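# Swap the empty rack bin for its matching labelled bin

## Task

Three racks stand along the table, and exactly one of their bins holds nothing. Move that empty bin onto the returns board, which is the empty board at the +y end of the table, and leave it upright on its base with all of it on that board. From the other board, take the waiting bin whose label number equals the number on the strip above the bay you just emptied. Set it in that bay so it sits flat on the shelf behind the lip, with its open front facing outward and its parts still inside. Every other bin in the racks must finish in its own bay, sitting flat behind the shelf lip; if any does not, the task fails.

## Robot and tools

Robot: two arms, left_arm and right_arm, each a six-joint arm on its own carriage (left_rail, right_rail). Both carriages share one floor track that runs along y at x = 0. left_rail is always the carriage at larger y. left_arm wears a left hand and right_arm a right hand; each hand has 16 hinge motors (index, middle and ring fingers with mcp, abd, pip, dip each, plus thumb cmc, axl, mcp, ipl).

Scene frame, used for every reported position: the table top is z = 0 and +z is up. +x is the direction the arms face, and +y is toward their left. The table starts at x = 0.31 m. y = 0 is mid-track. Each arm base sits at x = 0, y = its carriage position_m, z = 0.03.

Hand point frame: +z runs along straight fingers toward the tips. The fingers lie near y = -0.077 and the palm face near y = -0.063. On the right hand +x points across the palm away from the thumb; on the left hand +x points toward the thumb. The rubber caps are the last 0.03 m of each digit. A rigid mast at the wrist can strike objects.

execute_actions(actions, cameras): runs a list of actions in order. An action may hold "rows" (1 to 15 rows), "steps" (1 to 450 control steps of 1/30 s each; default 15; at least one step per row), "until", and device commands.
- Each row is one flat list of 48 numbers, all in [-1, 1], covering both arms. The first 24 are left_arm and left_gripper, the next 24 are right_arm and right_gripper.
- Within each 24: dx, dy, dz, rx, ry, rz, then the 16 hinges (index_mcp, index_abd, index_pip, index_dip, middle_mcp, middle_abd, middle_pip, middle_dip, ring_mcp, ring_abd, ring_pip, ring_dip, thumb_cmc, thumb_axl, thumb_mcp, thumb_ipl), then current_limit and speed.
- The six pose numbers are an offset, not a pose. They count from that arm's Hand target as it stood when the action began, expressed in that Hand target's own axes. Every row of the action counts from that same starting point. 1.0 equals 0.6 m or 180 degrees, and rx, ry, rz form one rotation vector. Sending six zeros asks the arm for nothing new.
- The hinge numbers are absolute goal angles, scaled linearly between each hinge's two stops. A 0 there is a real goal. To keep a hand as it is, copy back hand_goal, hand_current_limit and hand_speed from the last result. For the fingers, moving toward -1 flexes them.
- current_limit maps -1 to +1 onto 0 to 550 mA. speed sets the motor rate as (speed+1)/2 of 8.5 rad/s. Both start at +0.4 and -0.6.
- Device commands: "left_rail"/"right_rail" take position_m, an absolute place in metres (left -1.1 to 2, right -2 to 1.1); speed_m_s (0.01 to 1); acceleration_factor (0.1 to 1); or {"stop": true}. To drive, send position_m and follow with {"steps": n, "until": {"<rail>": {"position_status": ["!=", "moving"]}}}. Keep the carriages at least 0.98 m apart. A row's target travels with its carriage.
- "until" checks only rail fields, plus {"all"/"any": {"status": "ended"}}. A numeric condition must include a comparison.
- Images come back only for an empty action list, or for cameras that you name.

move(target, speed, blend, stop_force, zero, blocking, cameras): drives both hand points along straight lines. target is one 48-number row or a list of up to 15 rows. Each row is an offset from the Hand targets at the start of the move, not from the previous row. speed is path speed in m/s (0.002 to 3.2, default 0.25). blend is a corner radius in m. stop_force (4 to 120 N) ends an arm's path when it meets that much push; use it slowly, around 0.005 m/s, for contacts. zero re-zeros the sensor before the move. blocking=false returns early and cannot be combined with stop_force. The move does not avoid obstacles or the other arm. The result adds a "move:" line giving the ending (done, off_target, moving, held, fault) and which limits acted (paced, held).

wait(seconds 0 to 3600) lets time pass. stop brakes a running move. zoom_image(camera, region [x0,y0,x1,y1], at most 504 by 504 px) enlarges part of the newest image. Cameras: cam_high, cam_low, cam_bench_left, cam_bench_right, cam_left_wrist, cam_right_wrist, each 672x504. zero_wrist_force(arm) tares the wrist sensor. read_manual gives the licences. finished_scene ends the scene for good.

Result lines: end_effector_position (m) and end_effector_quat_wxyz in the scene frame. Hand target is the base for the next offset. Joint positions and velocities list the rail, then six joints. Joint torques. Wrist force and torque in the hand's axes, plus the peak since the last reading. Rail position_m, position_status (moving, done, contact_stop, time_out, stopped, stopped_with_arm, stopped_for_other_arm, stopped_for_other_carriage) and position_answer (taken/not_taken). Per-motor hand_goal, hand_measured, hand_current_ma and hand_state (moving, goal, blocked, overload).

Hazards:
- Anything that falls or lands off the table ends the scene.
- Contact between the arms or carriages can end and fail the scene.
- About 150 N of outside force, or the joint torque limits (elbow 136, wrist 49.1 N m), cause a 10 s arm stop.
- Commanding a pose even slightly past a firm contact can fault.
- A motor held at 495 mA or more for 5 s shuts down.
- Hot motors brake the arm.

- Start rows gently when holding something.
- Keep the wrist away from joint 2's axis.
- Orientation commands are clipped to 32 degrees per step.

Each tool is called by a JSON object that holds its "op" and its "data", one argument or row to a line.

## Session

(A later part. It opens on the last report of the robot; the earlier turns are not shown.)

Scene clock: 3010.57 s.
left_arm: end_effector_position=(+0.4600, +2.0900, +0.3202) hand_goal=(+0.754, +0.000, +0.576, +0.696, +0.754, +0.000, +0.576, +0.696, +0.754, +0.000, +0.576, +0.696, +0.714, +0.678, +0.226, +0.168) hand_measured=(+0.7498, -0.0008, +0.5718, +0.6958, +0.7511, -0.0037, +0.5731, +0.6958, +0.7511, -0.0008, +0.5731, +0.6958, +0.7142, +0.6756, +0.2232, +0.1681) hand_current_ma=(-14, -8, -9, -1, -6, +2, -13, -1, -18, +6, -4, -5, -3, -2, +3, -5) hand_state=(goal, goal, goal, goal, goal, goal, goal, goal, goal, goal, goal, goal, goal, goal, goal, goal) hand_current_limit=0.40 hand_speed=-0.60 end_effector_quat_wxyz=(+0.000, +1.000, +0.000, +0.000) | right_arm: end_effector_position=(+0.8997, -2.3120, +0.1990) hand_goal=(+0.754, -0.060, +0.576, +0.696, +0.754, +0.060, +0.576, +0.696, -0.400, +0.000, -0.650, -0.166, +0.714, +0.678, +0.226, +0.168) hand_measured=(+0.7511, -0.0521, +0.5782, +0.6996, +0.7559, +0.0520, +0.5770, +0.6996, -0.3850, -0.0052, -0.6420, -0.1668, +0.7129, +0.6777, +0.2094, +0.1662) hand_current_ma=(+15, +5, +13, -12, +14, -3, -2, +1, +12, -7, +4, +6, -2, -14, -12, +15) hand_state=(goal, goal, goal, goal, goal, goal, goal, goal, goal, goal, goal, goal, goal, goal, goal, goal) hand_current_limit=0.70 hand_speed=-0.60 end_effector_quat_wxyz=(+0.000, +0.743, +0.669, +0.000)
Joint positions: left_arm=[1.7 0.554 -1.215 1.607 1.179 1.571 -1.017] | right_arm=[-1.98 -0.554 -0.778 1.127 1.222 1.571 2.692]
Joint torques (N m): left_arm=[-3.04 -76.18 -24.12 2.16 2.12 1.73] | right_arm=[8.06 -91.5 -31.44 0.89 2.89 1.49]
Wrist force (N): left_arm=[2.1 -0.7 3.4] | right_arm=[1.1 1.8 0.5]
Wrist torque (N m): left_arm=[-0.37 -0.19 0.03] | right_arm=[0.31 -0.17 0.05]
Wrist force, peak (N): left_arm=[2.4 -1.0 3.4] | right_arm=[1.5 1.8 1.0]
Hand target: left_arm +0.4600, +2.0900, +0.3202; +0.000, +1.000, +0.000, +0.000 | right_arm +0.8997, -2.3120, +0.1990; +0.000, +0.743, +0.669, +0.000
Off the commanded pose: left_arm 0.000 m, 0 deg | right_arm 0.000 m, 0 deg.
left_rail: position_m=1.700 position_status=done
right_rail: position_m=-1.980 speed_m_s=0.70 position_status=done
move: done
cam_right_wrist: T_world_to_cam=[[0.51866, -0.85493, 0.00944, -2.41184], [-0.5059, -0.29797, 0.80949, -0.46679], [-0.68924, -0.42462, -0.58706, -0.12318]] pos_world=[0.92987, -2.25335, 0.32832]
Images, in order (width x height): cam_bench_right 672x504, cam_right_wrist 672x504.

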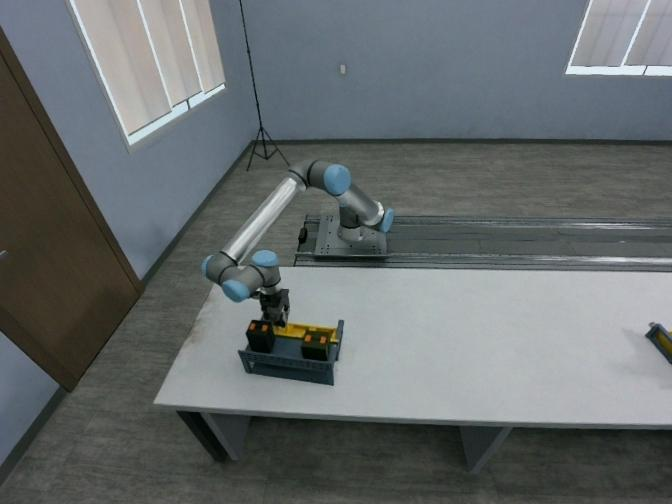

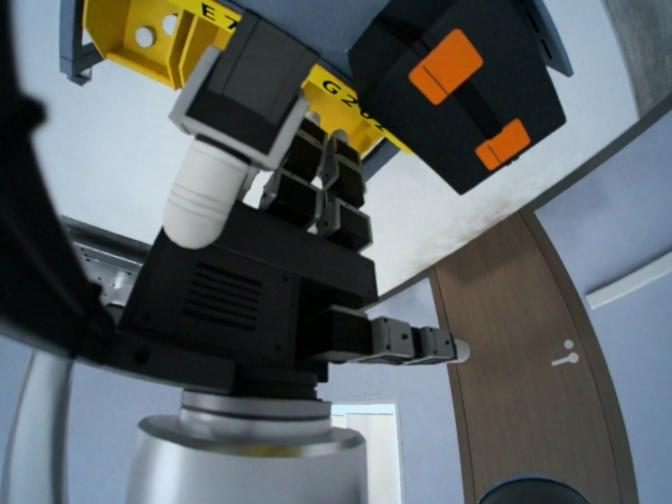

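{"op": "execute_actions", "data": {
  "actions": [
    {"rows":[[0,0,0,0,0,0,0.754,0,0.576,0.696,0.754,0,0.576,0.696,0.754,0,0.576,0.696,0.714,0.678,0.226,0.168,0.4,-0.6,0,0,0,0,0,0,0.754,0.10,0.576,0.696,0.754,-0.10,0.576,0.696,-0.40,0,-0.65,-0.1655,0.714,0.678,0.226,0.168,0.7,-0.92]],"steps":45}
  ]
}}

{"op": "execute_actions", "data": {
  "actions": [
    {"rows":[[0,0,0,0,0,0,0.754,0,0.576,0.696,0.754,0,0.576,0.696,0.754,0,0.576,0.696,0.714,0.678,0.226,0.168,0.4,-0.6,0,0,0,0,0,0,0.754,0.25,0.576,0.696,0.754,-0.25,0.576,0.696,-0.40,0,-0.65,-0.1655,0.714,0.678,0.226,0.168,0.7,-0.92]],"steps":60}
  ],
  "cameras": ["cam_right_wrist","cam_bench_right"]
}}

{"op": "zoom_image", "data": {
  "camera": "cam_right_wrist",
  "region": [240, 0, 460, 160]
}}

Scene clock: 3027.00 s.
left_arm: end_effector_position=(+0.4600, +2.0900, +0.3202) hand_goal=(+0.754, +0.000, +0.576, +0.696, +0.754, +0.000, +0.576, +0.696, +0.754, +0.000, +0.576, +0.696, +0.714, +0.678, +0.226, +0.168) hand_measured=(+0.7498, -0.0008, +0.5731, +0.6971, +0.7498, -0.0052, +0.5731, +0.6971, +0.7511, -0.0008, +0.5731, +0.6958, +0.7142, +0.6756, +0.2242, +0.1681) hand_current_ma=(-10, -1, -3, -3, -20, +10, -8, -5, -15, +5, -9, -10, -8, +6, -6, -3) hand_state=(goal, goal, goal, goal, goal, goal, goal, goal, goal, goal, goal, goal, goal, goal, goal, goal) hand_current_limit=0.40 hand_speed=-0.60 end_effector_quat_wxyz=(+0.000, +1.000, +0.000, +0.000) | right_arm: end_effector_position=(+0.8997, -2.3120, +0.1990) hand_goal=(+0.754, +0.100, +0.576, +0.696, +0.754, -0.100, +0.576, +0.696, -0.400, +0.000, -0.650, -0.166, +0.714, +0.678, +0.226, +0.168) hand_measured=(+0.7498, +0.0915, +0.5782, +0.6996, +0.7547, -0.0916, +0.5782, +0.6996, -0.3850, -0.0052, -0.6420, -0.1668, +0.7142, +0.6777, +0.2094, +0.1662) hand_current_ma=(+6, +2, +7, -8, +7, -10, -6, +5, +6, -19, -1, +2, -3, -4, -16, +10) hand_state=(goal, goal, goal, goal, goal, goal, goal, goal, goal, goal, goal, goal, goal, goal, goal, goal) hand_current_limit=0.70 hand_speed=-0.92 end_effector_quat_wxyz=(+0.000, +0.743, +0.669, +0.000)
Joint positions: left_arm=[1.7 0.554 -1.215 1.607 1.179 1.571 -1.017] | right_arm=[-1.98 -0.554 -0.778 1.127 1.222 1.571 2.692]
Joint torques (N m): left_arm=[-2.73 -76.47 -24.17 2.28 2.21 1.75] | right_arm=[-8.21 -90.93 -30.64 0.89 -0.46 -0.79]
Wrist force (N): left_arm=[1.8 -1.2 3.3] | right_arm=[1.1 1.4 0.6]
Wrist torque (N m): left_arm=[-0.43 -0.16 0.01] | right_arm=[0.24 -0.17 0.03]
Wrist force, peak (N): left_arm=[2.0 -1.3 3.7] | right_arm=[1.4 2.1 0.7]
Hand target: left_arm +0.4600, +2.0900, +0.3202; +0.000, +1.000, +0.000, +0.000 | right_arm +0.8997, -2.3120, +0.1990; +0.000, +0.743, +0.669, +0.000
Off the commanded pose: left_arm 0.000 m, 0 deg | right_arm 0.000 m, 0 deg.
left_rail: position_m=1.700 position_status=done
right_rail: position_m=-1.980 speed_m_s=0.70 position_status=done

Scene clock: 3029.20 s.
left_arm: end_effector_position=(+0.4600, +2.0900, +0.3202) hand_goal=(+0.754, +0.000, +0.576, +0.696, +0.754, +0.000, +0.576, +0.696, +0.754, +0.000, +0.576, +0.696, +0.714, +0.678, +0.226, +0.168) hand_measured=(+0.7498, -0.0008, +0.5731, +0.6958, +0.7498, -0.0052, +0.5718, +0.6971, +0.7498, -0.0008, +0.5731, +0.6958, +0.7142, +0.6756, +0.2232, +0.1681) hand_current_ma=(-9, -4, -8, -5, -16, +2, -12, -4, -14, +13, -6, -10, -18, +2, -9, -9) hand_state=(goal, goal, goal, goal, goal, goal, goal, goal, goal, goal, goal, goal, goal, goal, goal, goal) hand_current_limit=0.40 hand_speed=-0.60 end_effector_quat_wxyz=(+0.000, +1.000, +0.000, +0.000) | right_arm: end_effector_position=(+0.8997, -2.3120, +0.1990) hand_goal=(+0.754, +0.250, +0.576, +0.696, +0.754, -0.250, +0.576, +0.696, -0.400, +0.000, -0.650, -0.166, +0.714, +0.678, +0.226, +0.168) hand_measured=(+0.7511, +0.1999, +0.5770, +0.6983, +0.7547, -0.1678, +0.5782, +0.6996, -0.3850, -0.0052, -0.6420, -0.1668, +0.7129, +0.6767, +0.2094, +0.1662) hand_current_ma=(+11, -16, +6, -12, +8, +42, -3, +4, +15, -11, -1, +0, +3, -8, +0, +10) hand_state=(goal, blocked, goal, goal, goal, blocked, goal, goal, goal, goal, goal, goal, goal, goal, goal, goal) hand_current_limit=0.70 hand_speed=-0.92 end_effector_quat_wxyz=(+0.000, +0.743, +0.669, +0.000)
Joint positions: left_arm=[1.7 0.554 -1.215 1.607 1.179 1.571 -1.017] | right_arm=[-1.98 -0.554 -0.778 1.127 1.222 1.571 2.692]
Joint torques (N m): left_arm=[-2.68 -75.43 -23.84 2.18 2.24 1.54] | right_arm=[-6.78 -93.21 -31.6 1.09 -1.9 -0.7]
Wrist force (N): left_arm=[2.2 -1.1 3.2] | right_arm=[0.8 1.5 0.6]
Wrist torque (N m): left_arm=[-0.42 -0.20 0.05] | right_arm=[0.26 -0.23 0.02]
Wrist force, peak (N): left_arm=[2.1 -1.1 3.5] | right_arm=[0.7 2.1 0.3]
Hand target: left_arm +0.4600, +2.0900, +0.3202; +0.000, +1.000, +0.000, +0.000 | right_arm +0.8997, -2.3120, +0.1990; +0.000, +0.743, +0.669, +0.000
Off the commanded pose: left_arm 0.000 m, 0 deg | right_arm 0.000 m, 0 deg.
left_rail: position_m=1.700 position_status=done
right_rail: position_m=-1.980 speed_m_s=0.70 position_status=done
cam_right_wrist: T_world_to_cam=[[0.51866, -0.85493, 0.00944, -2.41184], [-0.5059, -0.29797, 0.80949, -0.46679], [-0.68924, -0.42462, -0.58706, -0.12318]] pos_world=[0.92987, -2.25335, 0.32832]
Images, in order (width x height): cam_bench_right 672x504, cam_right_wrist 672x504.

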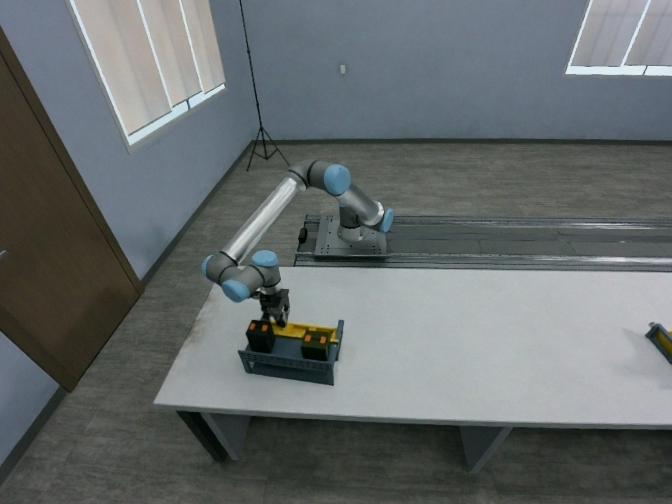

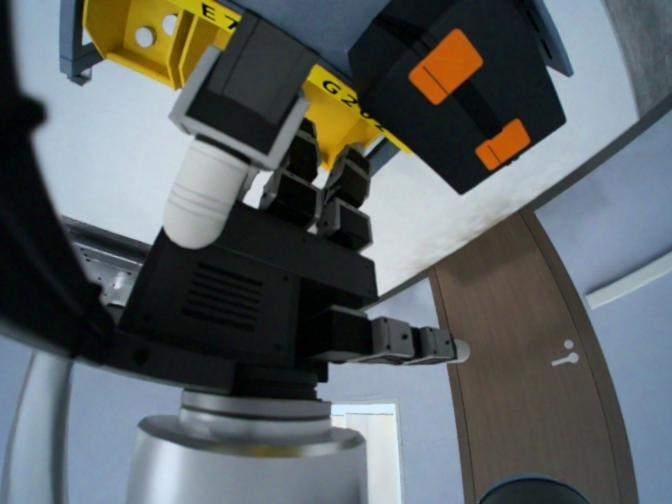

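Scaled by 2.291 from the camera's image (finer frame: 960x720).

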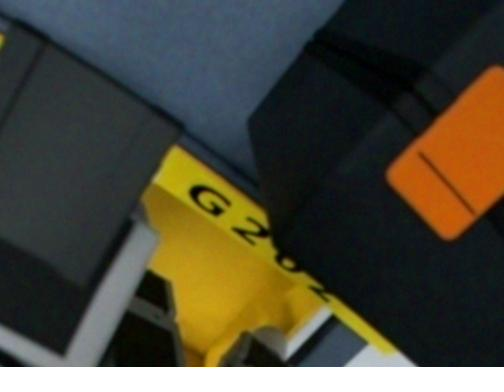

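{"op": "execute_actions", "data": {
  "actions": [
    {"rows":[[0,0,0,0,0,0,0.754,0,0.576,0.696,0.754,0,0.576,0.696,0.754,0,0.576,0.696,0.714,0.678,0.226,0.168,0.4,-0.6,0,0,0,0,0,0,0.754,0.50,0.576,0.696,0.754,-0.45,0.576,0.696,-0.40,0,-0.65,-0.1655,0.714,0.678,0.226,0.168,0.7,-0.92]],"steps":60}
  ]
}}

Scene clock: 3041.60 s.
left_arm: end_effector_position=(+0.4600, +2.0900, +0.3202) hand_goal=(+0.754, +0.000, +0.576, +0.696, +0.754, +0.000, +0.576, +0.696, +0.754, +0.000, +0.576, +0.696, +0.714, +0.678, +0.226, +0.168) hand_measured=(+0.7511, -0.0008, +0.5731, +0.6958, +0.7498, -0.0052, +0.5731, +0.6971, +0.7498, -0.0008, +0.5731, +0.6971, +0.7129, +0.6756, +0.2232, +0.1672) hand_current_ma=(-15, -10, -10, +1, -23, +5, -18, -8, -3, +0, -3, -5, -15, -1, +2, -11) hand_state=(goal, goal, goal, goal, goal, goal, goal, goal, goal, goal, goal, goal, goal, goal, goal, goal) hand_current_limit=0.40 hand_speed=-0.60 end_effector_quat_wxyz=(+0.000, +1.000, +0.000, +0.000) | right_arm: end_effector_position=(+0.8997, -2.3120, +0.1990) hand_goal=(+0.754, +0.500, +0.576, +0.696, +0.754, -0.450, +0.576, +0.696, -0.400, +0.000, -0.650, -0.166, +0.714, +0.678, +0.226, +0.168) hand_measured=(+0.7498, +0.2146, +0.5782, +0.6983, +0.7547, -0.1766, +0.5782, +0.6983, -0.3850, -0.0037, -0.6420, -0.1668, +0.7129, +0.6777, +0.2094, +0.1662) hand_current_ma=(+4, -287, +10, -7, +1, +267, +1, +5, +18, -18, +6, +5, -2, -9, -13, +8) hand_state=(goal, blocked, goal, goal, goal, blocked, goal, goal, goal, goal, goal, goal, goal, goal, goal, goal) hand_current_limit=0.70 hand_speed=-0.92 end_effector_quat_wxyz=(+0.000, +0.743, +0.669, +0.000)
Joint positions: left_arm=[1.7 0.554 -1.215 1.607 1.179 1.571 -1.017] | right_arm=[-1.98 -0.554 -0.778 1.127 1.222 1.571 2.692]
Joint torques (N m): left_arm=[-1.71 -76.77 -23.66 2.13 2.21 1.71] | right_arm=[-8.59 -91.11 -32.43 1.66 -1.87 -0.6]
Wrist force (N): left_arm=[2.1 -0.9 3.1] | right_arm=[1.5 1.6 -2.6]
Wrist torque (N m): left_arm=[-0.37 -0.20 0.03] | right_arm=[0.50 -0.16 0.07]
Wrist force, peak (N): left_arm=[2.0 -1.0 3.7] | right_arm=[1.7 2.1 -2.5]
Hand target: left_arm +0.4600, +2.0900, +0.3202; +0.000, +1.000, +0.000, +0.000 | right_arm +0.8997, -2.3120, +0.1990; +0.000, +0.743, +0.669, +0.000
Off the commanded pose: left_arm 0.000 m, 0 deg | right_arm 0.000 m, 0 deg.
left_rail: position_m=1.700 position_status=done
right_rail: position_m=-1.980 speed_m_s=0.70 position_status=done

{"op": "move", "data": {
  "target": [0,0,0,0,0,0,0.754,0,0.576,0.696,0.754,0,0.576,0.696,0.754,0,0.576,0.696,0.714,0.678,0.226,0.168,0.4,-0.6,0,0,0.002,0.0244,0,0,0.754,0.50,0.576,0.696,0.754,-0.45,0.576,0.696,-0.40,0,-0.65,-0.1655,0.714,0.678,0.226,0.168,0.7,-0.92],
  "speed": 0.02,
  "cameras": ["cam_right_wrist","cam_bench_right"]
}}

{"op": "zoom_image", "data": {
  "camera": "cam_right_wrist",
  "region": [240, 0, 460, 160]
}}

{"op": "zoom_image", "data": {
  "camera": "cam_bench_right",
  "region": [230, 270, 350, 380]
}}

Scene clock: 3063.07 s.
left_arm: end_effector_position=(+0.4600, +2.0900, +0.3202) hand_goal=(+0.754, +0.000, +0.576, +0.696, +0.754, +0.000, +0.576, +0.696, +0.754, +0.000, +0.576, +0.696, +0.714, +0.678, +0.226, +0.168) hand_measured=(+0.7486, -0.0008, +0.5718, +0.6971, +0.7498, -0.0052, +0.5731, +0.6971, +0.7511, -0.0008, +0.5731, +0.6958, +0.7142, +0.6756, +0.2242, +0.1672) hand_current_ma=(-2, -5, -14, -5, -14, +6, -15, -5, -10, +0, -3, +1, -21, +1, +6, -10) hand_state=(goal, goal, goal, goal, goal, goal, goal, goal, goal, goal, goal, goal, goal, goal, goal, goal) hand_current_limit=0.40 hand_speed=-0.60 end_effector_quat_wxyz=(+0.000, +1.000, +0.000, +0.000) | right_arm: end_effector_position=(+0.8997, -2.3120, +0.1978) hand_goal=(+0.754, +0.500, +0.576, +0.696, +0.754, -0.450, +0.576, +0.696, -0.400, +0.000, -0.650, -0.166, +0.714, +0.678, +0.226, +0.168) hand_measured=(+0.7462, +0.4842, +0.5744, +0.6945, +0.7474, -0.4345, +0.5757, +0.6932, -0.3862, -0.0037, -0.6420, -0.1655, +0.7142, +0.6767, +0.2094, +0.1662) hand_current_ma=(+10, +2, +9, -18, +3, -2, +0, +7, +23, -15, +2, +4, -7, -10, -12, +6) hand_state=(goal, goal, goal, goal, goal, goal, goal, goal, goal, goal, goal, goal, goal, goal, goal, goal) hand_current_limit=0.70 hand_speed=-0.92 end_effector_quat_wxyz=(-0.029, +0.742, +0.669, -0.026)
Joint positions: left_arm=[1.7 0.554 -1.215 1.607 1.179 1.571 -1.017] | right_arm=[-1.98 -0.544 -0.744 1.071 1.313 1.603 2.703]
Joint torques (N m): left_arm=[-2.77 -76.86 -23.63 2.22 2.18 1.67] | right_arm=[13.15 -93.84 -46.12 7.76 3.81 2.38]
Wrist force (N): left_arm=[1.9 -1.0 3.4] | right_arm=[1.5 1.2 0.7]
Wrist torque (N m): left_arm=[-0.41 -0.16 0.02] | right_arm=[0.23 -0.22 0.05]
Wrist force, peak (N): left_arm=[2.1 -1.3 3.6] | right_arm=[1.4 1.9 -4.4]
Hand target: left_arm +0.4600, +2.0900, +0.3202; +0.000, +1.000, +0.000, +0.000 | right_arm +0.8997, -2.3120, +0.1978; -0.029, +0.742, +0.669, -0.026
Off the commanded pose: left_arm 0.000 m, 0 deg | right_arm 0.000 m, 0 deg.
left_rail: position_m=1.700 position_status=done
right_rail: position_m=-1.980 speed_m_s=0.70 position_status=done
move: done
cam_right_wrist: T_world_to_cam=[[0.5176, -0.85483, -0.03692, -2.40147], [-0.44301, -0.30466, 0.84316, -0.54451], [-0.732, -0.42007, -0.53639, -0.0849]] pos_world=[0.93962, -2.25439, 0.32492]
Images, in order (width x height): cam_bench_right 672x504, cam_right_wrist 672x504.

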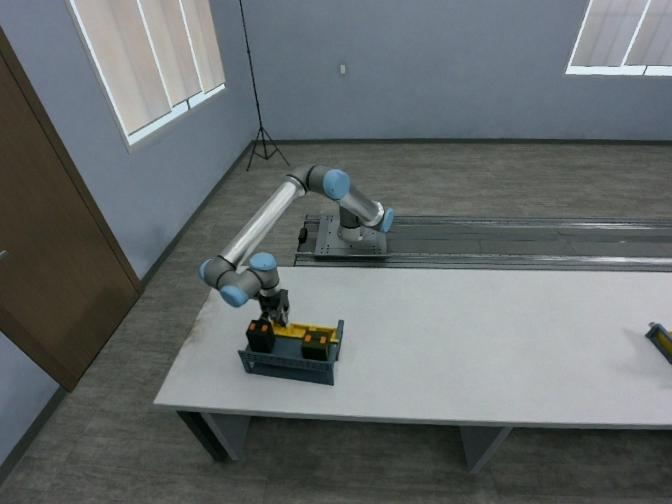

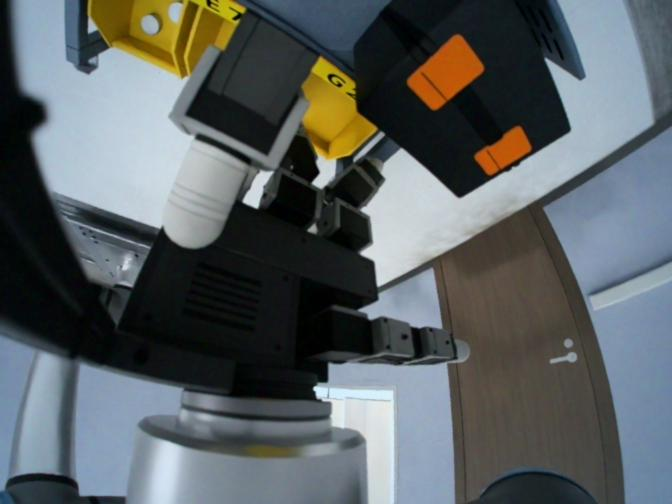

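Scaled by 2.291 from the camera's image (finer frame: 960x720).

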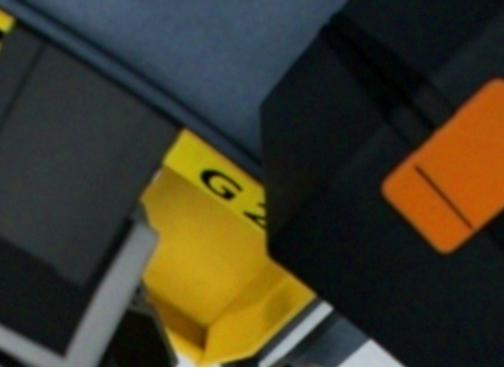

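Scaled by 4.200.

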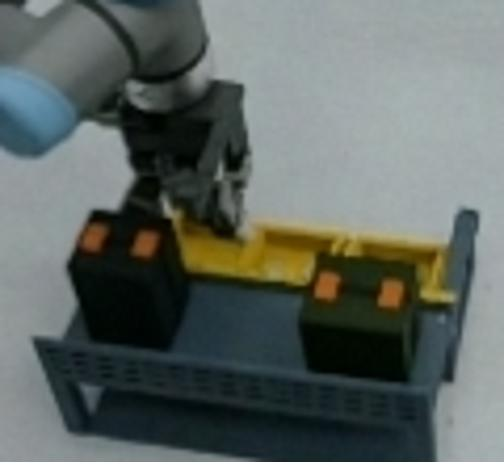

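{"op": "move", "data": {
  "target": [
    [0,0,0,0,0,0,0.754,0,0.576,0.696,0.754,0,0.576,0.696,0.754,0,0.576,0.696,0.714,0.678,0.226,0.168,0.4,-0.6,0,0,-0.08,0,0,0,0.754,0.50,0.576,0.696,0.754,-0.45,0.576,0.696,-0.40,0,-0.65,-0.1655,0.714,0.678,0.226,0.168,0.7,-0.92],
    [0,0,0,0,0,0,0.754,0,0.576,0.696,0.754,0,0.576,0.696,0.754,0,0.576,0.696,0.714,0.678,0.226,0.168,0.4,-0.6,0,0,-0.08,-0.0244,0,0,0.754,-0.06,0.576,0.696,0.754,0.06,0.576,0.696,-0.40,0,-0.65,-0.1655,0.714,0.678,0.226,0.168,0.7,-0.7]
  ],
  "speed": 0.04,
  "cameras": ["cam_right_wrist","cam_bench_right"]
}}

{"op": "zoom_image", "data": {
  "camera": "cam_right_wrist",
  "region": [60, 0, 460, 200]
}}

{"op": "zoom_image", "data": {
  "camera": "cam_bench_right",
  "region": [230, 270, 350, 380]
}}

Scene clock: 3114.40 s.
left_arm: end_effector_position=(+0.4600, +2.0900, +0.3202) hand_goal=(+0.754, +0.000, +0.576, +0.696, +0.754, +0.000, +0.576, +0.696, +0.754, +0.000, +0.576, +0.696, +0.714, +0.678, +0.226, +0.168) hand_measured=(+0.7486, -0.0008, +0.5731, +0.6971, +0.7498, -0.0037, +0.5718, +0.6971, +0.7511, -0.0008, +0.5731, +0.6958, +0.7142, +0.6756, +0.2242, +0.1672) hand_current_ma=(-12, -8, -9, -9, -22, +5, -10, -3, -7, +11, -2, -5, -24, -2, +8, -12) hand_state=(goal, goal, goal, goal, goal, goal, goal, goal, goal, goal, goal, goal, goal, goal, goal, goal) hand_current_limit=0.40 hand_speed=-0.60 end_effector_quat_wxyz=(+0.000, +1.000, +0.000, +0.000) | right_arm: end_effector_position=(+0.9034, -2.3124, +0.2457) hand_goal=(+0.754, -0.060, +0.576, +0.696, +0.754, +0.060, +0.576, +0.696, -0.400, +0.000, -0.650, -0.166, +0.714, +0.678, +0.226, +0.168) hand_measured=(+0.7462, -0.0609, +0.5744, +0.6958, +0.7474, +0.0593, +0.5757, +0.6932, -0.3850, -0.0037, -0.6420, -0.1668, +0.7142, +0.6777, +0.2094, +0.1662) hand_current_ma=(+14, +14, +9, -10, +3, -2, -8, +9, +17, -9, +2, +12, -3, -14, -7, +1) hand_state=(goal, goal, goal, goal, goal, goal, goal, goal, goal, goal, goal, goal, goal, goal, goal, goal) hand_current_limit=0.70 hand_speed=-0.70 end_effector_quat_wxyz=(+0.000, +0.743, +0.669, +0.000)
Joint positions: left_arm=[1.7 0.554 -1.215 1.607 1.179 1.571 -1.017] | right_arm=[-1.98 -0.552 -0.798 1.077 1.292 1.571 2.694]
Joint torques (N m): left_arm=[-3.67 -75.47 -24.25 2.3 2.3 1.67] | right_arm=[-10.47 -112.32 -32.11 0.78 -3.11 -1.51]
Wrist force (N): left_arm=[2.2 -1.2 3.3] | right_arm=[0.9 1.8 0.5]
Wrist torque (N m): left_arm=[-0.42 -0.21 0.05] | right_arm=[0.30 -0.16 0.19]
Wrist force, peak (N): left_arm=[2.1 -1.3 3.6] | right_arm=[1.6 1.8 1.0]
Hand target: left_arm +0.4600, +2.0900, +0.3202; +0.000, +1.000, +0.000, +0.000 | right_arm +0.9034, -2.3124, +0.2457; +0.000, +0.743, +0.669, +0.000
Off the commanded pose: left_arm 0.000 m, 0 deg | right_arm 0.000 m, 0 deg.
left_rail: position_m=1.700 position_status=done
right_rail: position_m=-1.980 speed_m_s=0.70 position_status=done
move: done
cam_right_wrist: T_world_to_cam=[[0.51866, -0.85493, 0.00944, -2.41454], [-0.5059, -0.29797, 0.80949, -0.50276], [-0.68924, -0.42462, -0.58706, -0.09344]] pos_world=[0.93357, -2.25375, 0.37492]
Images, in order (width x height): cam_bench_right 672x504, cam_right_wrist 672x504.

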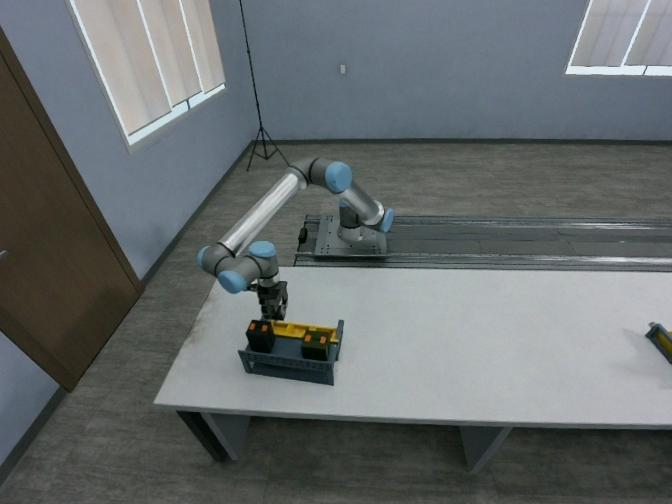

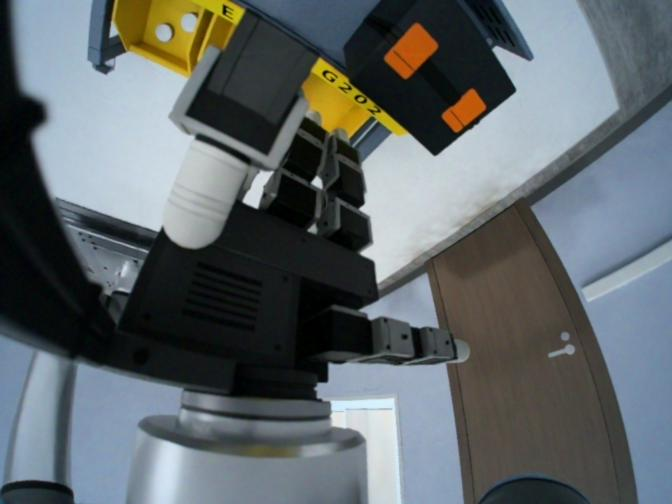

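Scaled by 1.260 from the camera's image (finer frame: 960x720).

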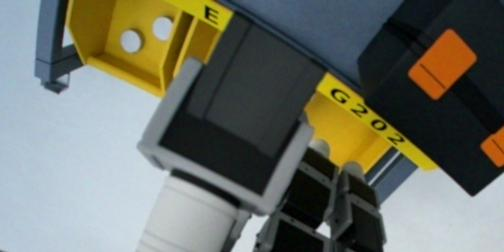

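Scaled by 4.200.

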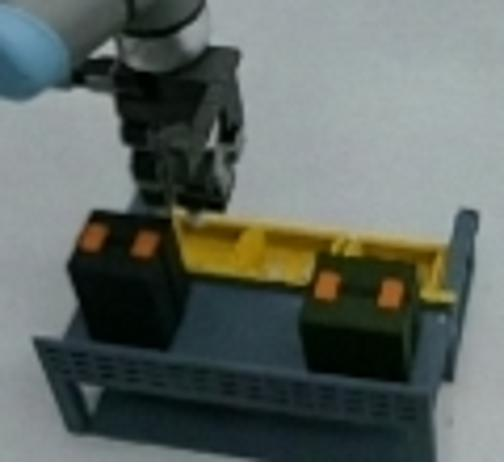

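{"op": "move", "data": {
  "target": [0,0,0,0,0,0,0.754,0,0.576,0.696,0.754,0,0.576,0.696,0.754,0,0.576,0.696,0.714,0.678,0.226,0.168,0.4,-0.6,-0.0025,-0.006,0.218,0,0,0,0.754,-0.06,0.576,0.696,0.754,0.06,0.576,0.696,-0.40,0,-0.65,-0.1655,0.714,0.678,0.226,0.168,0.7,-0.7],
  "speed": 0.02,
  "stop_force": 4,
  "cameras": ["cam_right_wrist","cam_bench_right"]
}}

{"op": "zoom_image", "data": {
  "camera": "cam_right_wrist",
  "region": [240, 0, 460, 160]
}}

{"op": "zoom_image", "data": {
  "camera": "cam_bench_right",
  "region": [230, 270, 350, 380]
}}

Scene clock: 3138.80 s.
left_arm: end_effector_position=(+0.4600, +2.0900, +0.3202) hand_goal=(+0.754, +0.000, +0.576, +0.696, +0.754, +0.000, +0.576, +0.696, +0.754, +0.000, +0.576, +0.696, +0.714, +0.678, +0.226, +0.168) hand_measured=(+0.7498, -0.0008, +0.5718, +0.6958, +0.7498, -0.0037, +0.5731, +0.6971, +0.7511, -0.0008, +0.5718, +0.6958, +0.7142, +0.6756, +0.2242, +0.1672) hand_current_ma=(-16, -8, -8, -3, -14, +1, -9, -4, -6, +5, -7, -6, -11, +2, -12, -7) hand_state=(goal, goal, goal, goal, goal, goal, goal, goal, goal, goal, goal, goal, goal, goal, goal, goal) hand_current_limit=0.40 hand_speed=-0.60 end_effector_quat_wxyz=(+0.000, +1.000, +0.000, +0.000) | right_arm: end_effector_position=(+0.9004, -2.3133, +0.1432) hand_goal=(+0.754, -0.060, +0.576, +0.696, +0.754, +0.060, +0.576, +0.696, -0.400, +0.000, -0.650, -0.166, +0.714, +0.678, +0.226, +0.168) hand_measured=(+0.7462, -0.0609, +0.5744, +0.6958, +0.7474, +0.0578, +0.5757, +0.6932, -0.4199, -0.0052, -0.6420, -0.1668, +0.7129, +0.6777, +0.2104, +0.1662) hand_current_ma=(+3, +2, +7, -3, +4, -5, -7, +7, -7, -3, +8, +11, +0, -10, -4, +15) hand_state=(goal, goal, goal, goal, goal, goal, goal, goal, goal, goal, goal, goal, goal, goal, goal, goal) hand_current_limit=0.70 hand_speed=-0.70 end_effector_quat_wxyz=(+0.000, +0.743, +0.669, +0.000)
Joint positions: left_arm=[1.7 0.554 -1.215 1.607 1.179 1.571 -1.017] | right_arm=[-1.98 -0.554 -0.739 1.16 1.15 1.571 2.692]
Joint torques (N m): left_arm=[-2.58 -74.65 -23.87 2.09 2.18 1.38] | right_arm=[1 -112.5 -44.3 7.82 1.4 0.55]
Wrist force (N): left_arm=[2.1 -0.7 3.5] | right_arm=[1.1 2.1 -0.4]
Wrist torque (N m): left_arm=[-0.38 -0.19 0.03] | right_arm=[0.31 -0.10 0.23]
Wrist force, peak (N): left_arm=[2.0 -0.9 3.7] | right_arm=[0.9 0.7 -3.7]
Hand target: left_arm +0.4600, +2.0900, +0.3202; +0.000, +1.000, +0.000, +0.000 | right_arm +0.9005, -2.3133, +0.1432; +0.000, +0.743, +0.669, +0.000 (not the last commanded pose)
Off the commanded pose: left_arm 0.000 m, 0 deg | right_arm 0.028 m, 0 deg.
left_rail: position_m=1.700 position_status=done
right_rail: position_m=-1.980 speed_m_s=0.70 position_status=done
move: contact (right_arm)
cam_right_wrist: T_world_to_cam=[[0.51866, -0.85493, 0.00944, -2.41279], [-0.5059, -0.29797, 0.80949, -0.42165], [-0.68924, -0.42462, -0.58706, -0.156]] pos_world=[0.93057, -2.25465, 0.27252]
Images, in order (width x height): cam_bench_right 672x504, cam_right_wrist 672x504.

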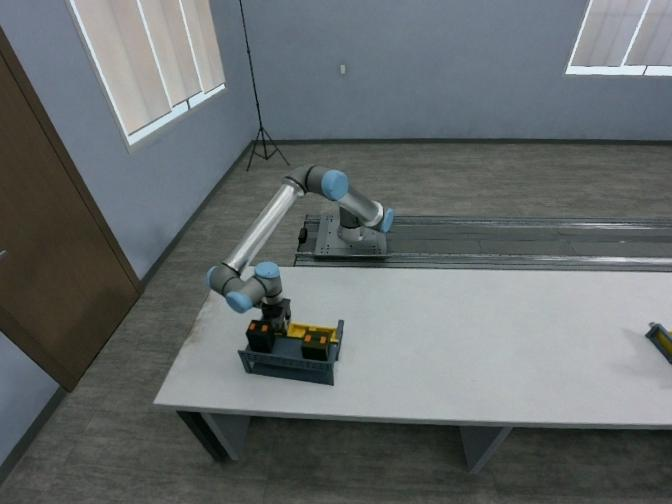

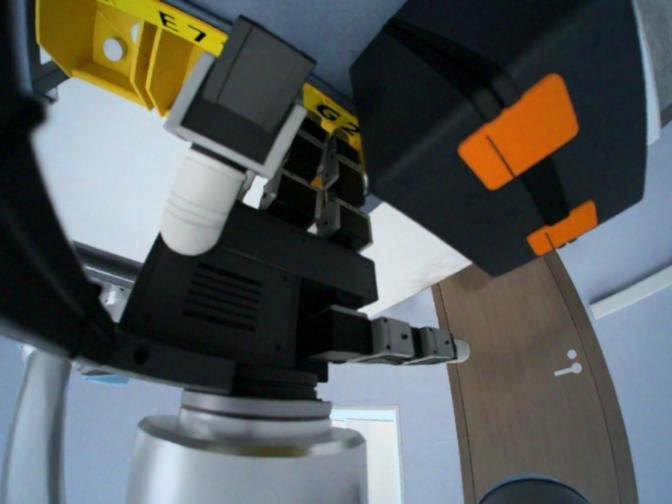

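Scaled by 2.291 from the camera's image (finer frame: 960x720).

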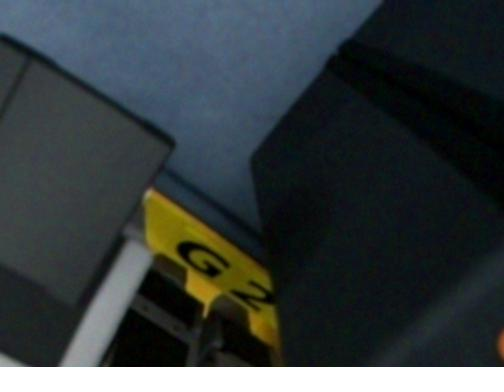

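Scaled by 4.200.

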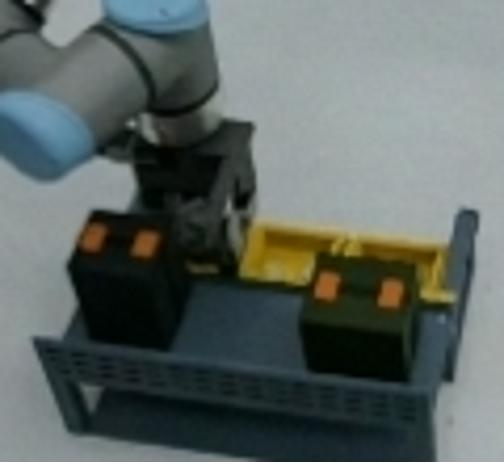

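{"op": "move", "data": {
  "target": [0,0,0,0,0,0,0.754,0,0.576,0.696,0.754,0,0.576,0.696,0.754,0,0.576,0.696,0.714,0.678,0.226,0.168,0.4,-0.6,0,0,-0.0547,0,0,0,0.754,-0.06,0.576,0.696,0.754,0.06,0.576,0.696,-0.40,0,-0.65,-0.1655,0.714,0.678,0.226,0.168,0.7,-0.7],
  "speed": 0.03
}}

{"op": "execute_actions", "data": {
  "actions": [
    {"rows":[[0,0,0,0,0,0,0.754,0,0.576,0.696,0.754,0,0.576,0.696,0.754,0,0.576,0.696,0.714,0.678,0.226,0.168,0.4,-0.6,0,0,0,0,0,0,0.754,0.20,0.576,0.696,0.754,-0.20,0.576,0.696,-0.40,0,-0.65,-0.1655,0.714,0.678,0.226,0.168,0.7,-0.92]],"steps":60}
  ]
}}

{"op": "execute_actions", "data": {
  "actions": [
    {"rows":[[0,0,0,0,0,0,0.754,0,0.576,0.696,0.754,0,0.576,0.696,0.754,0,0.576,0.696,0.714,0.678,0.226,0.168,0.4,-0.6,0,0,0,0,0,0,0.754,0.4,0.576,0.696,0.754,-0.4,0.576,0.696,-0.40,0,-0.65,-0.1655,0.714,0.678,0.226,0.168,0.7,-0.92]],"steps":60}
  ],
  "cameras": ["cam_right_wrist","cam_bench_right"]
}}

Scene clock: 3160.07 s.
left_arm: end_effector_position=(+0.4600, +2.0900, +0.3202) hand_goal=(+0.754, +0.000, +0.576, +0.696, +0.754, +0.000, +0.576, +0.696, +0.754, +0.000, +0.576, +0.696, +0.714, +0.678, +0.226, +0.168) hand_measured=(+0.7498, +0.0007, +0.5731, +0.6958, +0.7498, -0.0037, +0.5731, +0.6958, +0.7511, -0.0023, +0.5731, +0.6958, +0.7142, +0.6746, +0.2242, +0.1681) hand_current_ma=(-13, -6, +2, -1, -12, +2, -14, -11, -16, +7, -3, -13, -4, +3, -4, -6) hand_state=(goal, goal, goal, goal, goal, goal, goal, goal, goal, goal, goal, goal, goal, goal, goal, goal) hand_current_limit=0.40 hand_speed=-0.60 end_effector_quat_wxyz=(+0.000, +1.000, +0.000, +0.000) | right_arm: end_effector_position=(+0.9005, -2.3133, +0.1759) hand_goal=(+0.754, -0.060, +0.576, +0.696, +0.754, +0.060, +0.576, +0.696, -0.400, +0.000, -0.650, -0.166, +0.714, +0.678, +0.226, +0.168) hand_measured=(+0.7462, -0.0609, +0.5744, +0.6958, +0.7486, +0.0578, +0.5757, +0.6932, -0.3910, -0.0037, -0.6433, -0.1668, +0.7129, +0.6777, +0.2094, +0.1662) hand_current_ma=(+1, +4, +3, -10, +10, -8, -1, +3, +9, -9, +8, +11, -8, -11, -13, +16) hand_state=(goal, goal, goal, goal, goal, goal, goal, goal, goal, goal, goal, goal, goal, goal, goal, goal) hand_current_limit=0.70 hand_speed=-0.70 end_effector_quat_wxyz=(+0.000, +0.743, +0.669, +0.000)
Joint positions: left_arm=[1.7 0.554 -1.215 1.607 1.179 1.571 -1.017] | right_arm=[-1.98 -0.554 -0.762 1.14 1.193 1.571 2.692]
Joint torques (N m): left_arm=[-2.98 -75.05 -23.44 2.49 2.33 1.32] | right_arm=[12.95 -113.93 -46.65 8.06 0.93 1.75]
Wrist force (N): left_arm=[1.9 -0.9 3.3] | right_arm=[1.2 1.5 0.6]
Wrist torque (N m): left_arm=[-0.38 -0.17 0.02] | right_arm=[0.27 -0.19 0.22]
Wrist force, peak (N): left_arm=[2.1 -1.0 3.7] | right_arm=[1.4 2.4 -0.4]
Hand target: left_arm +0.4600, +2.0900, +0.3202; +0.000, +1.000, +0.000, +0.000 | right_arm +0.9005, -2.3133, +0.1761; +0.000, +0.743, +0.669, +0.000
Off the commanded pose: left_arm 0.000 m, 0 deg | right_arm 0.000 m, 0 deg.
left_rail: position_m=1.700 position_status=done
right_rail: position_m=-1.980 speed_m_s=0.70 position_status=done
move: done

Scene clock: 3162.27 s.
left_arm: end_effector_position=(+0.4600, +2.0900, +0.3202) hand_goal=(+0.754, +0.000, +0.576, +0.696, +0.754, +0.000, +0.576, +0.696, +0.754, +0.000, +0.576, +0.696, +0.714, +0.678, +0.226, +0.168) hand_measured=(+0.7498, +0.0007, +0.5731, +0.6958, +0.7498, -0.0037, +0.5718, +0.6971, +0.7511, -0.0008, +0.5731, +0.6958, +0.7142, +0.6756, +0.2232, +0.1681) hand_current_ma=(-4, -4, -3, +3, -18, +7, -16, -2, -9, +15, -9, +0, -15, +0, -4, -6) hand_state=(goal, goal, goal, goal, goal, goal, goal, goal, goal, goal, goal, goal, goal, goal, goal, goal) hand_current_limit=0.40 hand_speed=-0.60 end_effector_quat_wxyz=(+0.000, +1.000, +0.000, +0.000) | right_arm: end_effector_position=(+0.9005, -2.3133, +0.1761) hand_goal=(+0.754, +0.200, +0.576, +0.696, +0.754, -0.200, +0.576, +0.696, -0.400, +0.000, -0.650, -0.166, +0.714, +0.678, +0.226, +0.168) hand_measured=(+0.7462, +0.1355, +0.5744, +0.6958, +0.7486, -0.1663, +0.5757, +0.6932, -0.3898, -0.0037, -0.6420, -0.1668, +0.7129, +0.6777, +0.2094, +0.1672) hand_current_ma=(+10, -26, +0, -14, -1, +5, -11, +9, +13, -12, +1, +10, +3, -17, -2, +11) hand_state=(goal, blocked, goal, goal, goal, blocked, goal, goal, goal, goal, goal, goal, goal, goal, goal, goal) hand_current_limit=0.70 hand_speed=-0.92 end_effector_quat_wxyz=(+0.000, +0.743, +0.669, +0.000)
Joint positions: left_arm=[1.7 0.554 -1.215 1.607 1.179 1.571 -1.017] | right_arm=[-1.98 -0.554 -0.762 1.14 1.193 1.571 2.692]
Joint torques (N m): left_arm=[-2.09 -75.43 -23.57 2.1 2.23 1.54] | right_arm=[12.53 -113.99 -46.65 7.31 0.89 1.32]
Wrist force (N): left_arm=[2.1 -0.9 3.2] | right_arm=[1.1 1.8 1.0]
Wrist torque (N m): left_arm=[-0.39 -0.18 0.02] | right_arm=[0.29 -0.14 0.22]
Wrist force, peak (N): left_arm=[2.2 -0.8 3.6] | right_arm=[1.4 1.9 1.6]
Hand target: left_arm +0.4600, +2.0900, +0.3202; +0.000, +1.000, +0.000, +0.000 | right_arm +0.9005, -2.3133, +0.1761; +0.000, +0.743, +0.669, +0.000
Off the commanded pose: left_arm 0.000 m, 0 deg | right_arm 0.000 m, 0 deg.
left_rail: position_m=1.700 position_status=done
right_rail: position_m=-1.980 speed_m_s=0.70 position_status=done

Scene clock: 3164.47 s.
left_arm: end_effector_position=(+0.4600, +2.0900, +0.3202) hand_goal=(+0.754, +0.000, +0.576, +0.696, +0.754, +0.000, +0.576, +0.696, +0.754, +0.000, +0.576, +0.696, +0.714, +0.678, +0.226, +0.168) hand_measured=(+0.7498, +0.0007, +0.5731, +0.6971, +0.7511, -0.0037, +0.5731, +0.6958, +0.7511, -0.0008, +0.5718, +0.6971, +0.7142, +0.6756, +0.2242, +0.1681) hand_current_ma=(-19, -8, -5, +4, -11, +7, -11, -12, -13, +6, -8, -4, -2, -2, +1, -6) hand_state=(goal, goal, goal, goal, goal, goal, goal, goal, goal, goal, goal, goal, goal, goal, goal, goal) hand_current_limit=0.40 hand_speed=-0.60 end_effector_quat_wxyz=(+0.000, +1.000, +0.000, +0.000) | right_arm: end_effector_position=(+0.9005, -2.3133, +0.1761) hand_goal=(+0.754, +0.400, +0.576, +0.696, +0.754, -0.400, +0.576, +0.696, -0.400, +0.000, -0.650, -0.166, +0.714, +0.678, +0.226, +0.168) hand_measured=(+0.7462, +0.1413, +0.5744, +0.6958, +0.7474, -0.1678, +0.5770, +0.6920, -0.3910, -0.0037, -0.6420, -0.1668, +0.7129, +0.6767, +0.2104, +0.1662) hand_current_ma=(+7, -247, +9, -13, +1, +212, -12, +1, +13, -10, +4, +11, +1, -5, -11, +13) hand_state=(goal, blocked, goal, goal, goal, blocked, goal, goal, goal, goal, goal, goal, goal, goal, goal, goal) hand_current_limit=0.70 hand_speed=-0.92 end_effector_quat_wxyz=(+0.000, +0.743, +0.669, +0.000)
Joint positions: left_arm=[1.7 0.554 -1.215 1.607 1.179 1.571 -1.017] | right_arm=[-1.98 -0.554 -0.762 1.14 1.193 1.571 2.692]
Joint torques (N m): left_arm=[-1.94 -75.09 -23.63 2.09 2.07 1.52] | right_arm=[13.11 -114.67 -45.77 7.01 0.93 1.39]
Wrist force (N): left_arm=[2.2 -0.7 3.2] | right_arm=[1.2 1.8 1.5]
Wrist torque (N m): left_arm=[-0.34 -0.21 0.03] | right_arm=[0.24 -0.13 0.23]
Wrist force, peak (N): left_arm=[2.3 -1.1 3.4] | right_arm=[1.7 1.8 1.7]
Hand target: left_arm +0.4600, +2.0900, +0.3202; +0.000, +1.000, +0.000, +0.000 | right_arm +0.9005, -2.3133, +0.1761; +0.000, +0.743, +0.669, +0.000
Off the commanded pose: left_arm 0.000 m, 0 deg | right_arm 0.000 m, 0 deg.
left_rail: position_m=1.700 position_status=done
right_rail: position_m=-1.980 speed_m_s=0.70 position_status=done
cam_right_wrist: T_world_to_cam=[[0.51866, -0.85493, 0.00944, -2.4131], [-0.5059, -0.29797, 0.80949, -0.4482], [-0.68924, -0.42462, -0.58706, -0.13675]] pos_world=[0.93057, -2.25465, 0.30532]
Images, in order (width x height): cam_bench_right 672x504, cam_right_wrist 672x504.

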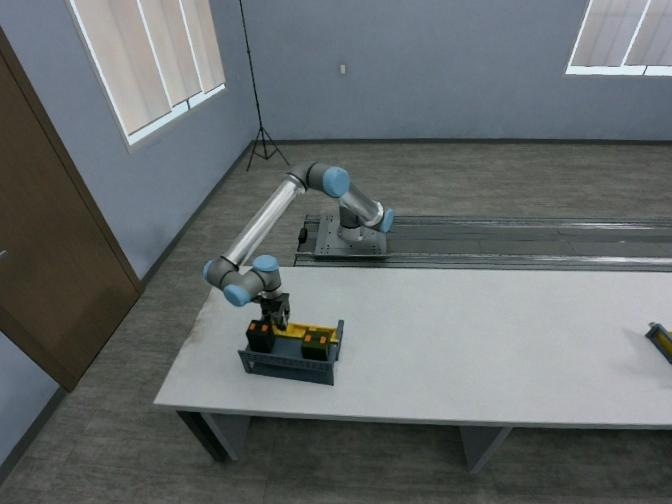

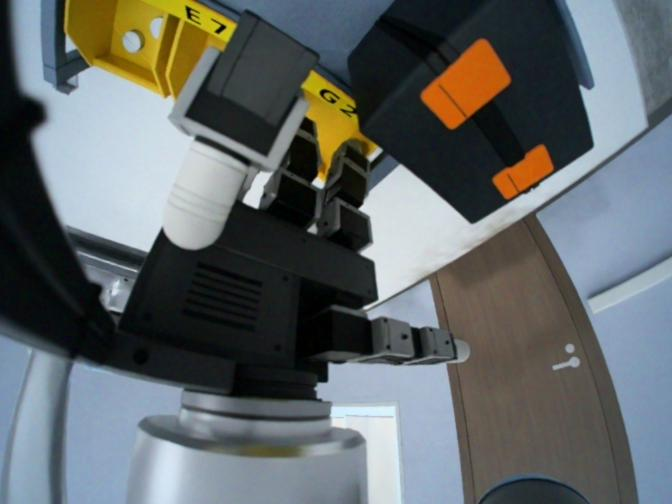

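{"op": "move", "data": {
  "target": [0,0,0,0,0,0,0.754,0,0.576,0.696,0.754,0,0.576,0.696,0.754,0,0.576,0.696,0.714,0.678,0.226,0.168,0.4,-0.6,0,0.006,0.002,0.0244,0,0,0.754,0.50,0.576,0.696,0.754,-0.5,0.576,0.696,-0.40,0,-0.65,-0.1655,0.714,0.678,0.226,0.168,0.7,-0.92],
  "speed": 0.02,
  "cameras": ["cam_right_wrist","cam_bench_right"]
}}

{"op": "zoom_image", "data": {
  "camera": "cam_right_wrist",
  "region": [40, 0, 460, 200]
}}

{"op": "zoom_image", "data": {
  "camera": "cam_bench_right",
  "region": [230, 270, 350, 380]
}}

Scene clock: 3182.33 s.
left_arm: end_effector_position=(+0.4600, +2.0900, +0.3202) hand_goal=(+0.754, +0.000, +0.576, +0.696, +0.754, +0.000, +0.576, +0.696, +0.754, +0.000, +0.576, +0.696, +0.714, +0.678, +0.226, +0.168) hand_measured=(+0.7498, -0.0008, +0.5731, +0.6971, +0.7498, -0.0037, +0.5731, +0.6971, +0.7511, -0.0008, +0.5731, +0.6958, +0.7142, +0.6756, +0.2242, +0.1672) hand_current_ma=(-13, -6, -6, +1, -10, +4, -11, -10, -17, +11, -7, -4, -13, +8, -1, -5) hand_state=(goal, goal, goal, goal, goal, goal, goal, goal, goal, goal, goal, goal, goal, goal, goal, goal) hand_current_limit=0.40 hand_speed=-0.60 end_effector_quat_wxyz=(+0.000, +1.000, +0.000, +0.000) | right_arm: end_effector_position=(+0.9040, -2.3137, +0.1749) hand_goal=(+0.754, +0.500, +0.576, +0.696, +0.754, -0.500, +0.576, +0.696, -0.400, +0.000, -0.650, -0.166, +0.714, +0.678, +0.226, +0.168) hand_measured=(+0.7378, +0.1457, +0.5693, +0.6945, +0.7462, -0.1663, +0.5744, +0.6932, -0.3898, -0.0052, -0.6420, -0.1668, +0.7142, +0.6777, +0.2094, +0.1662) hand_current_ma=(-2, -393, +2, -13, +4, +357, -6, +11, +10, -9, +6, +12, -3, -9, -17, +8) hand_state=(goal, blocked, goal, goal, goal, blocked, goal, goal, goal, goal, goal, goal, goal, goal, goal, goal) hand_current_limit=0.70 hand_speed=-0.92 end_effector_quat_wxyz=(-0.029, +0.742, +0.669, -0.026)
Joint positions: left_arm=[1.7 0.554 -1.215 1.607 1.179 1.571 -1.017] | right_arm=[-1.98 -0.543 -0.722 1.073 1.289 1.603 2.704]
Joint torques (N m): left_arm=[-3.33 -75.48 -23.5 2.36 2.18 1.46] | right_arm=[14.38 -95.92 -45.68 8.6 3.81 2.19]
Wrist force (N): left_arm=[2.0 -0.9 3.3] | right_arm=[1.1 1.9 2.1]
Wrist torque (N m): left_arm=[-0.39 -0.17 0.02] | right_arm=[0.04 -0.15 -0.01]
Wrist force, peak (N): left_arm=[2.0 -1.2 3.7] | right_arm=[1.7 2.2 2.6]
Hand target: left_arm +0.4600, +2.0900, +0.3202; +0.000, +1.000, +0.000, +0.000 | right_arm +0.9040, -2.3137, +0.1749; -0.029, +0.742, +0.669, -0.026
Off the commanded pose: left_arm 0.000 m, 0 deg | right_arm 0.000 m, 0 deg.
left_rail: position_m=1.700 position_status=done
right_rail: position_m=-1.980 speed_m_s=0.70 position_status=done
move: done
cam_right_wrist: T_world_to_cam=[[0.5176, -0.85483, -0.03692, -2.40599], [-0.44301, -0.30466, 0.84316, -0.52373], [-0.732, -0.42007, -0.53639, -0.0948]] pos_world=[0.94392, -2.25609, 0.30192]
Images, in order (width x height): cam_bench_right 672x504, cam_right_wrist 672x504.

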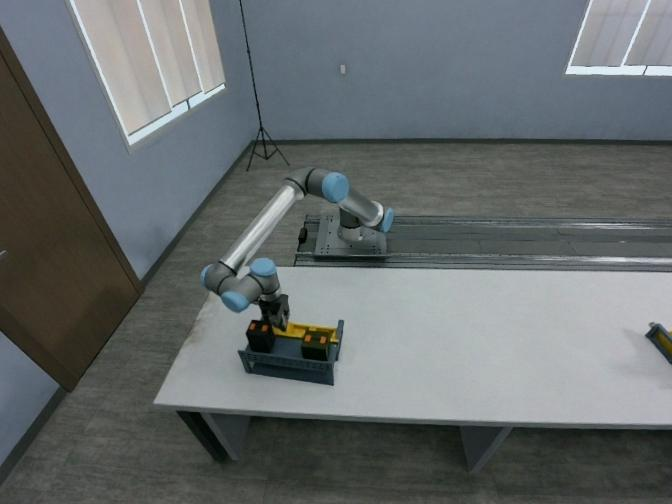

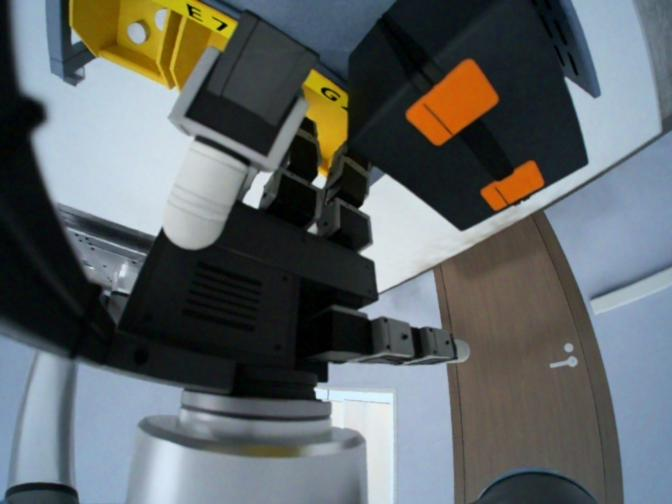

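Scaled by 1.200 from the camera's image (finer frame: 960x720).

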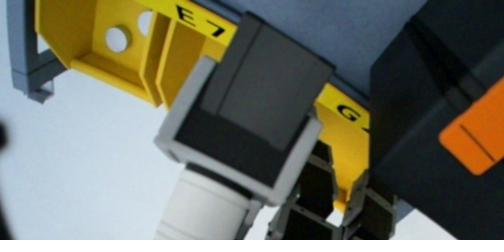

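Scaled by 4.200.

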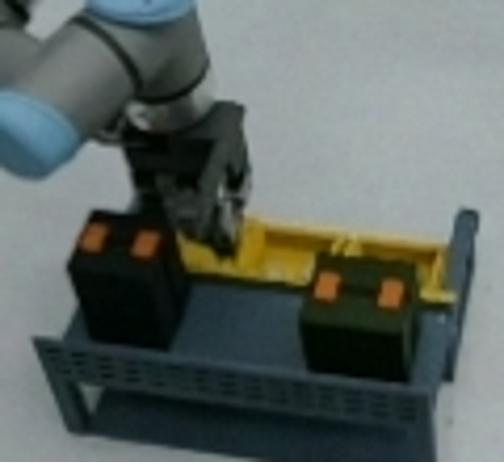

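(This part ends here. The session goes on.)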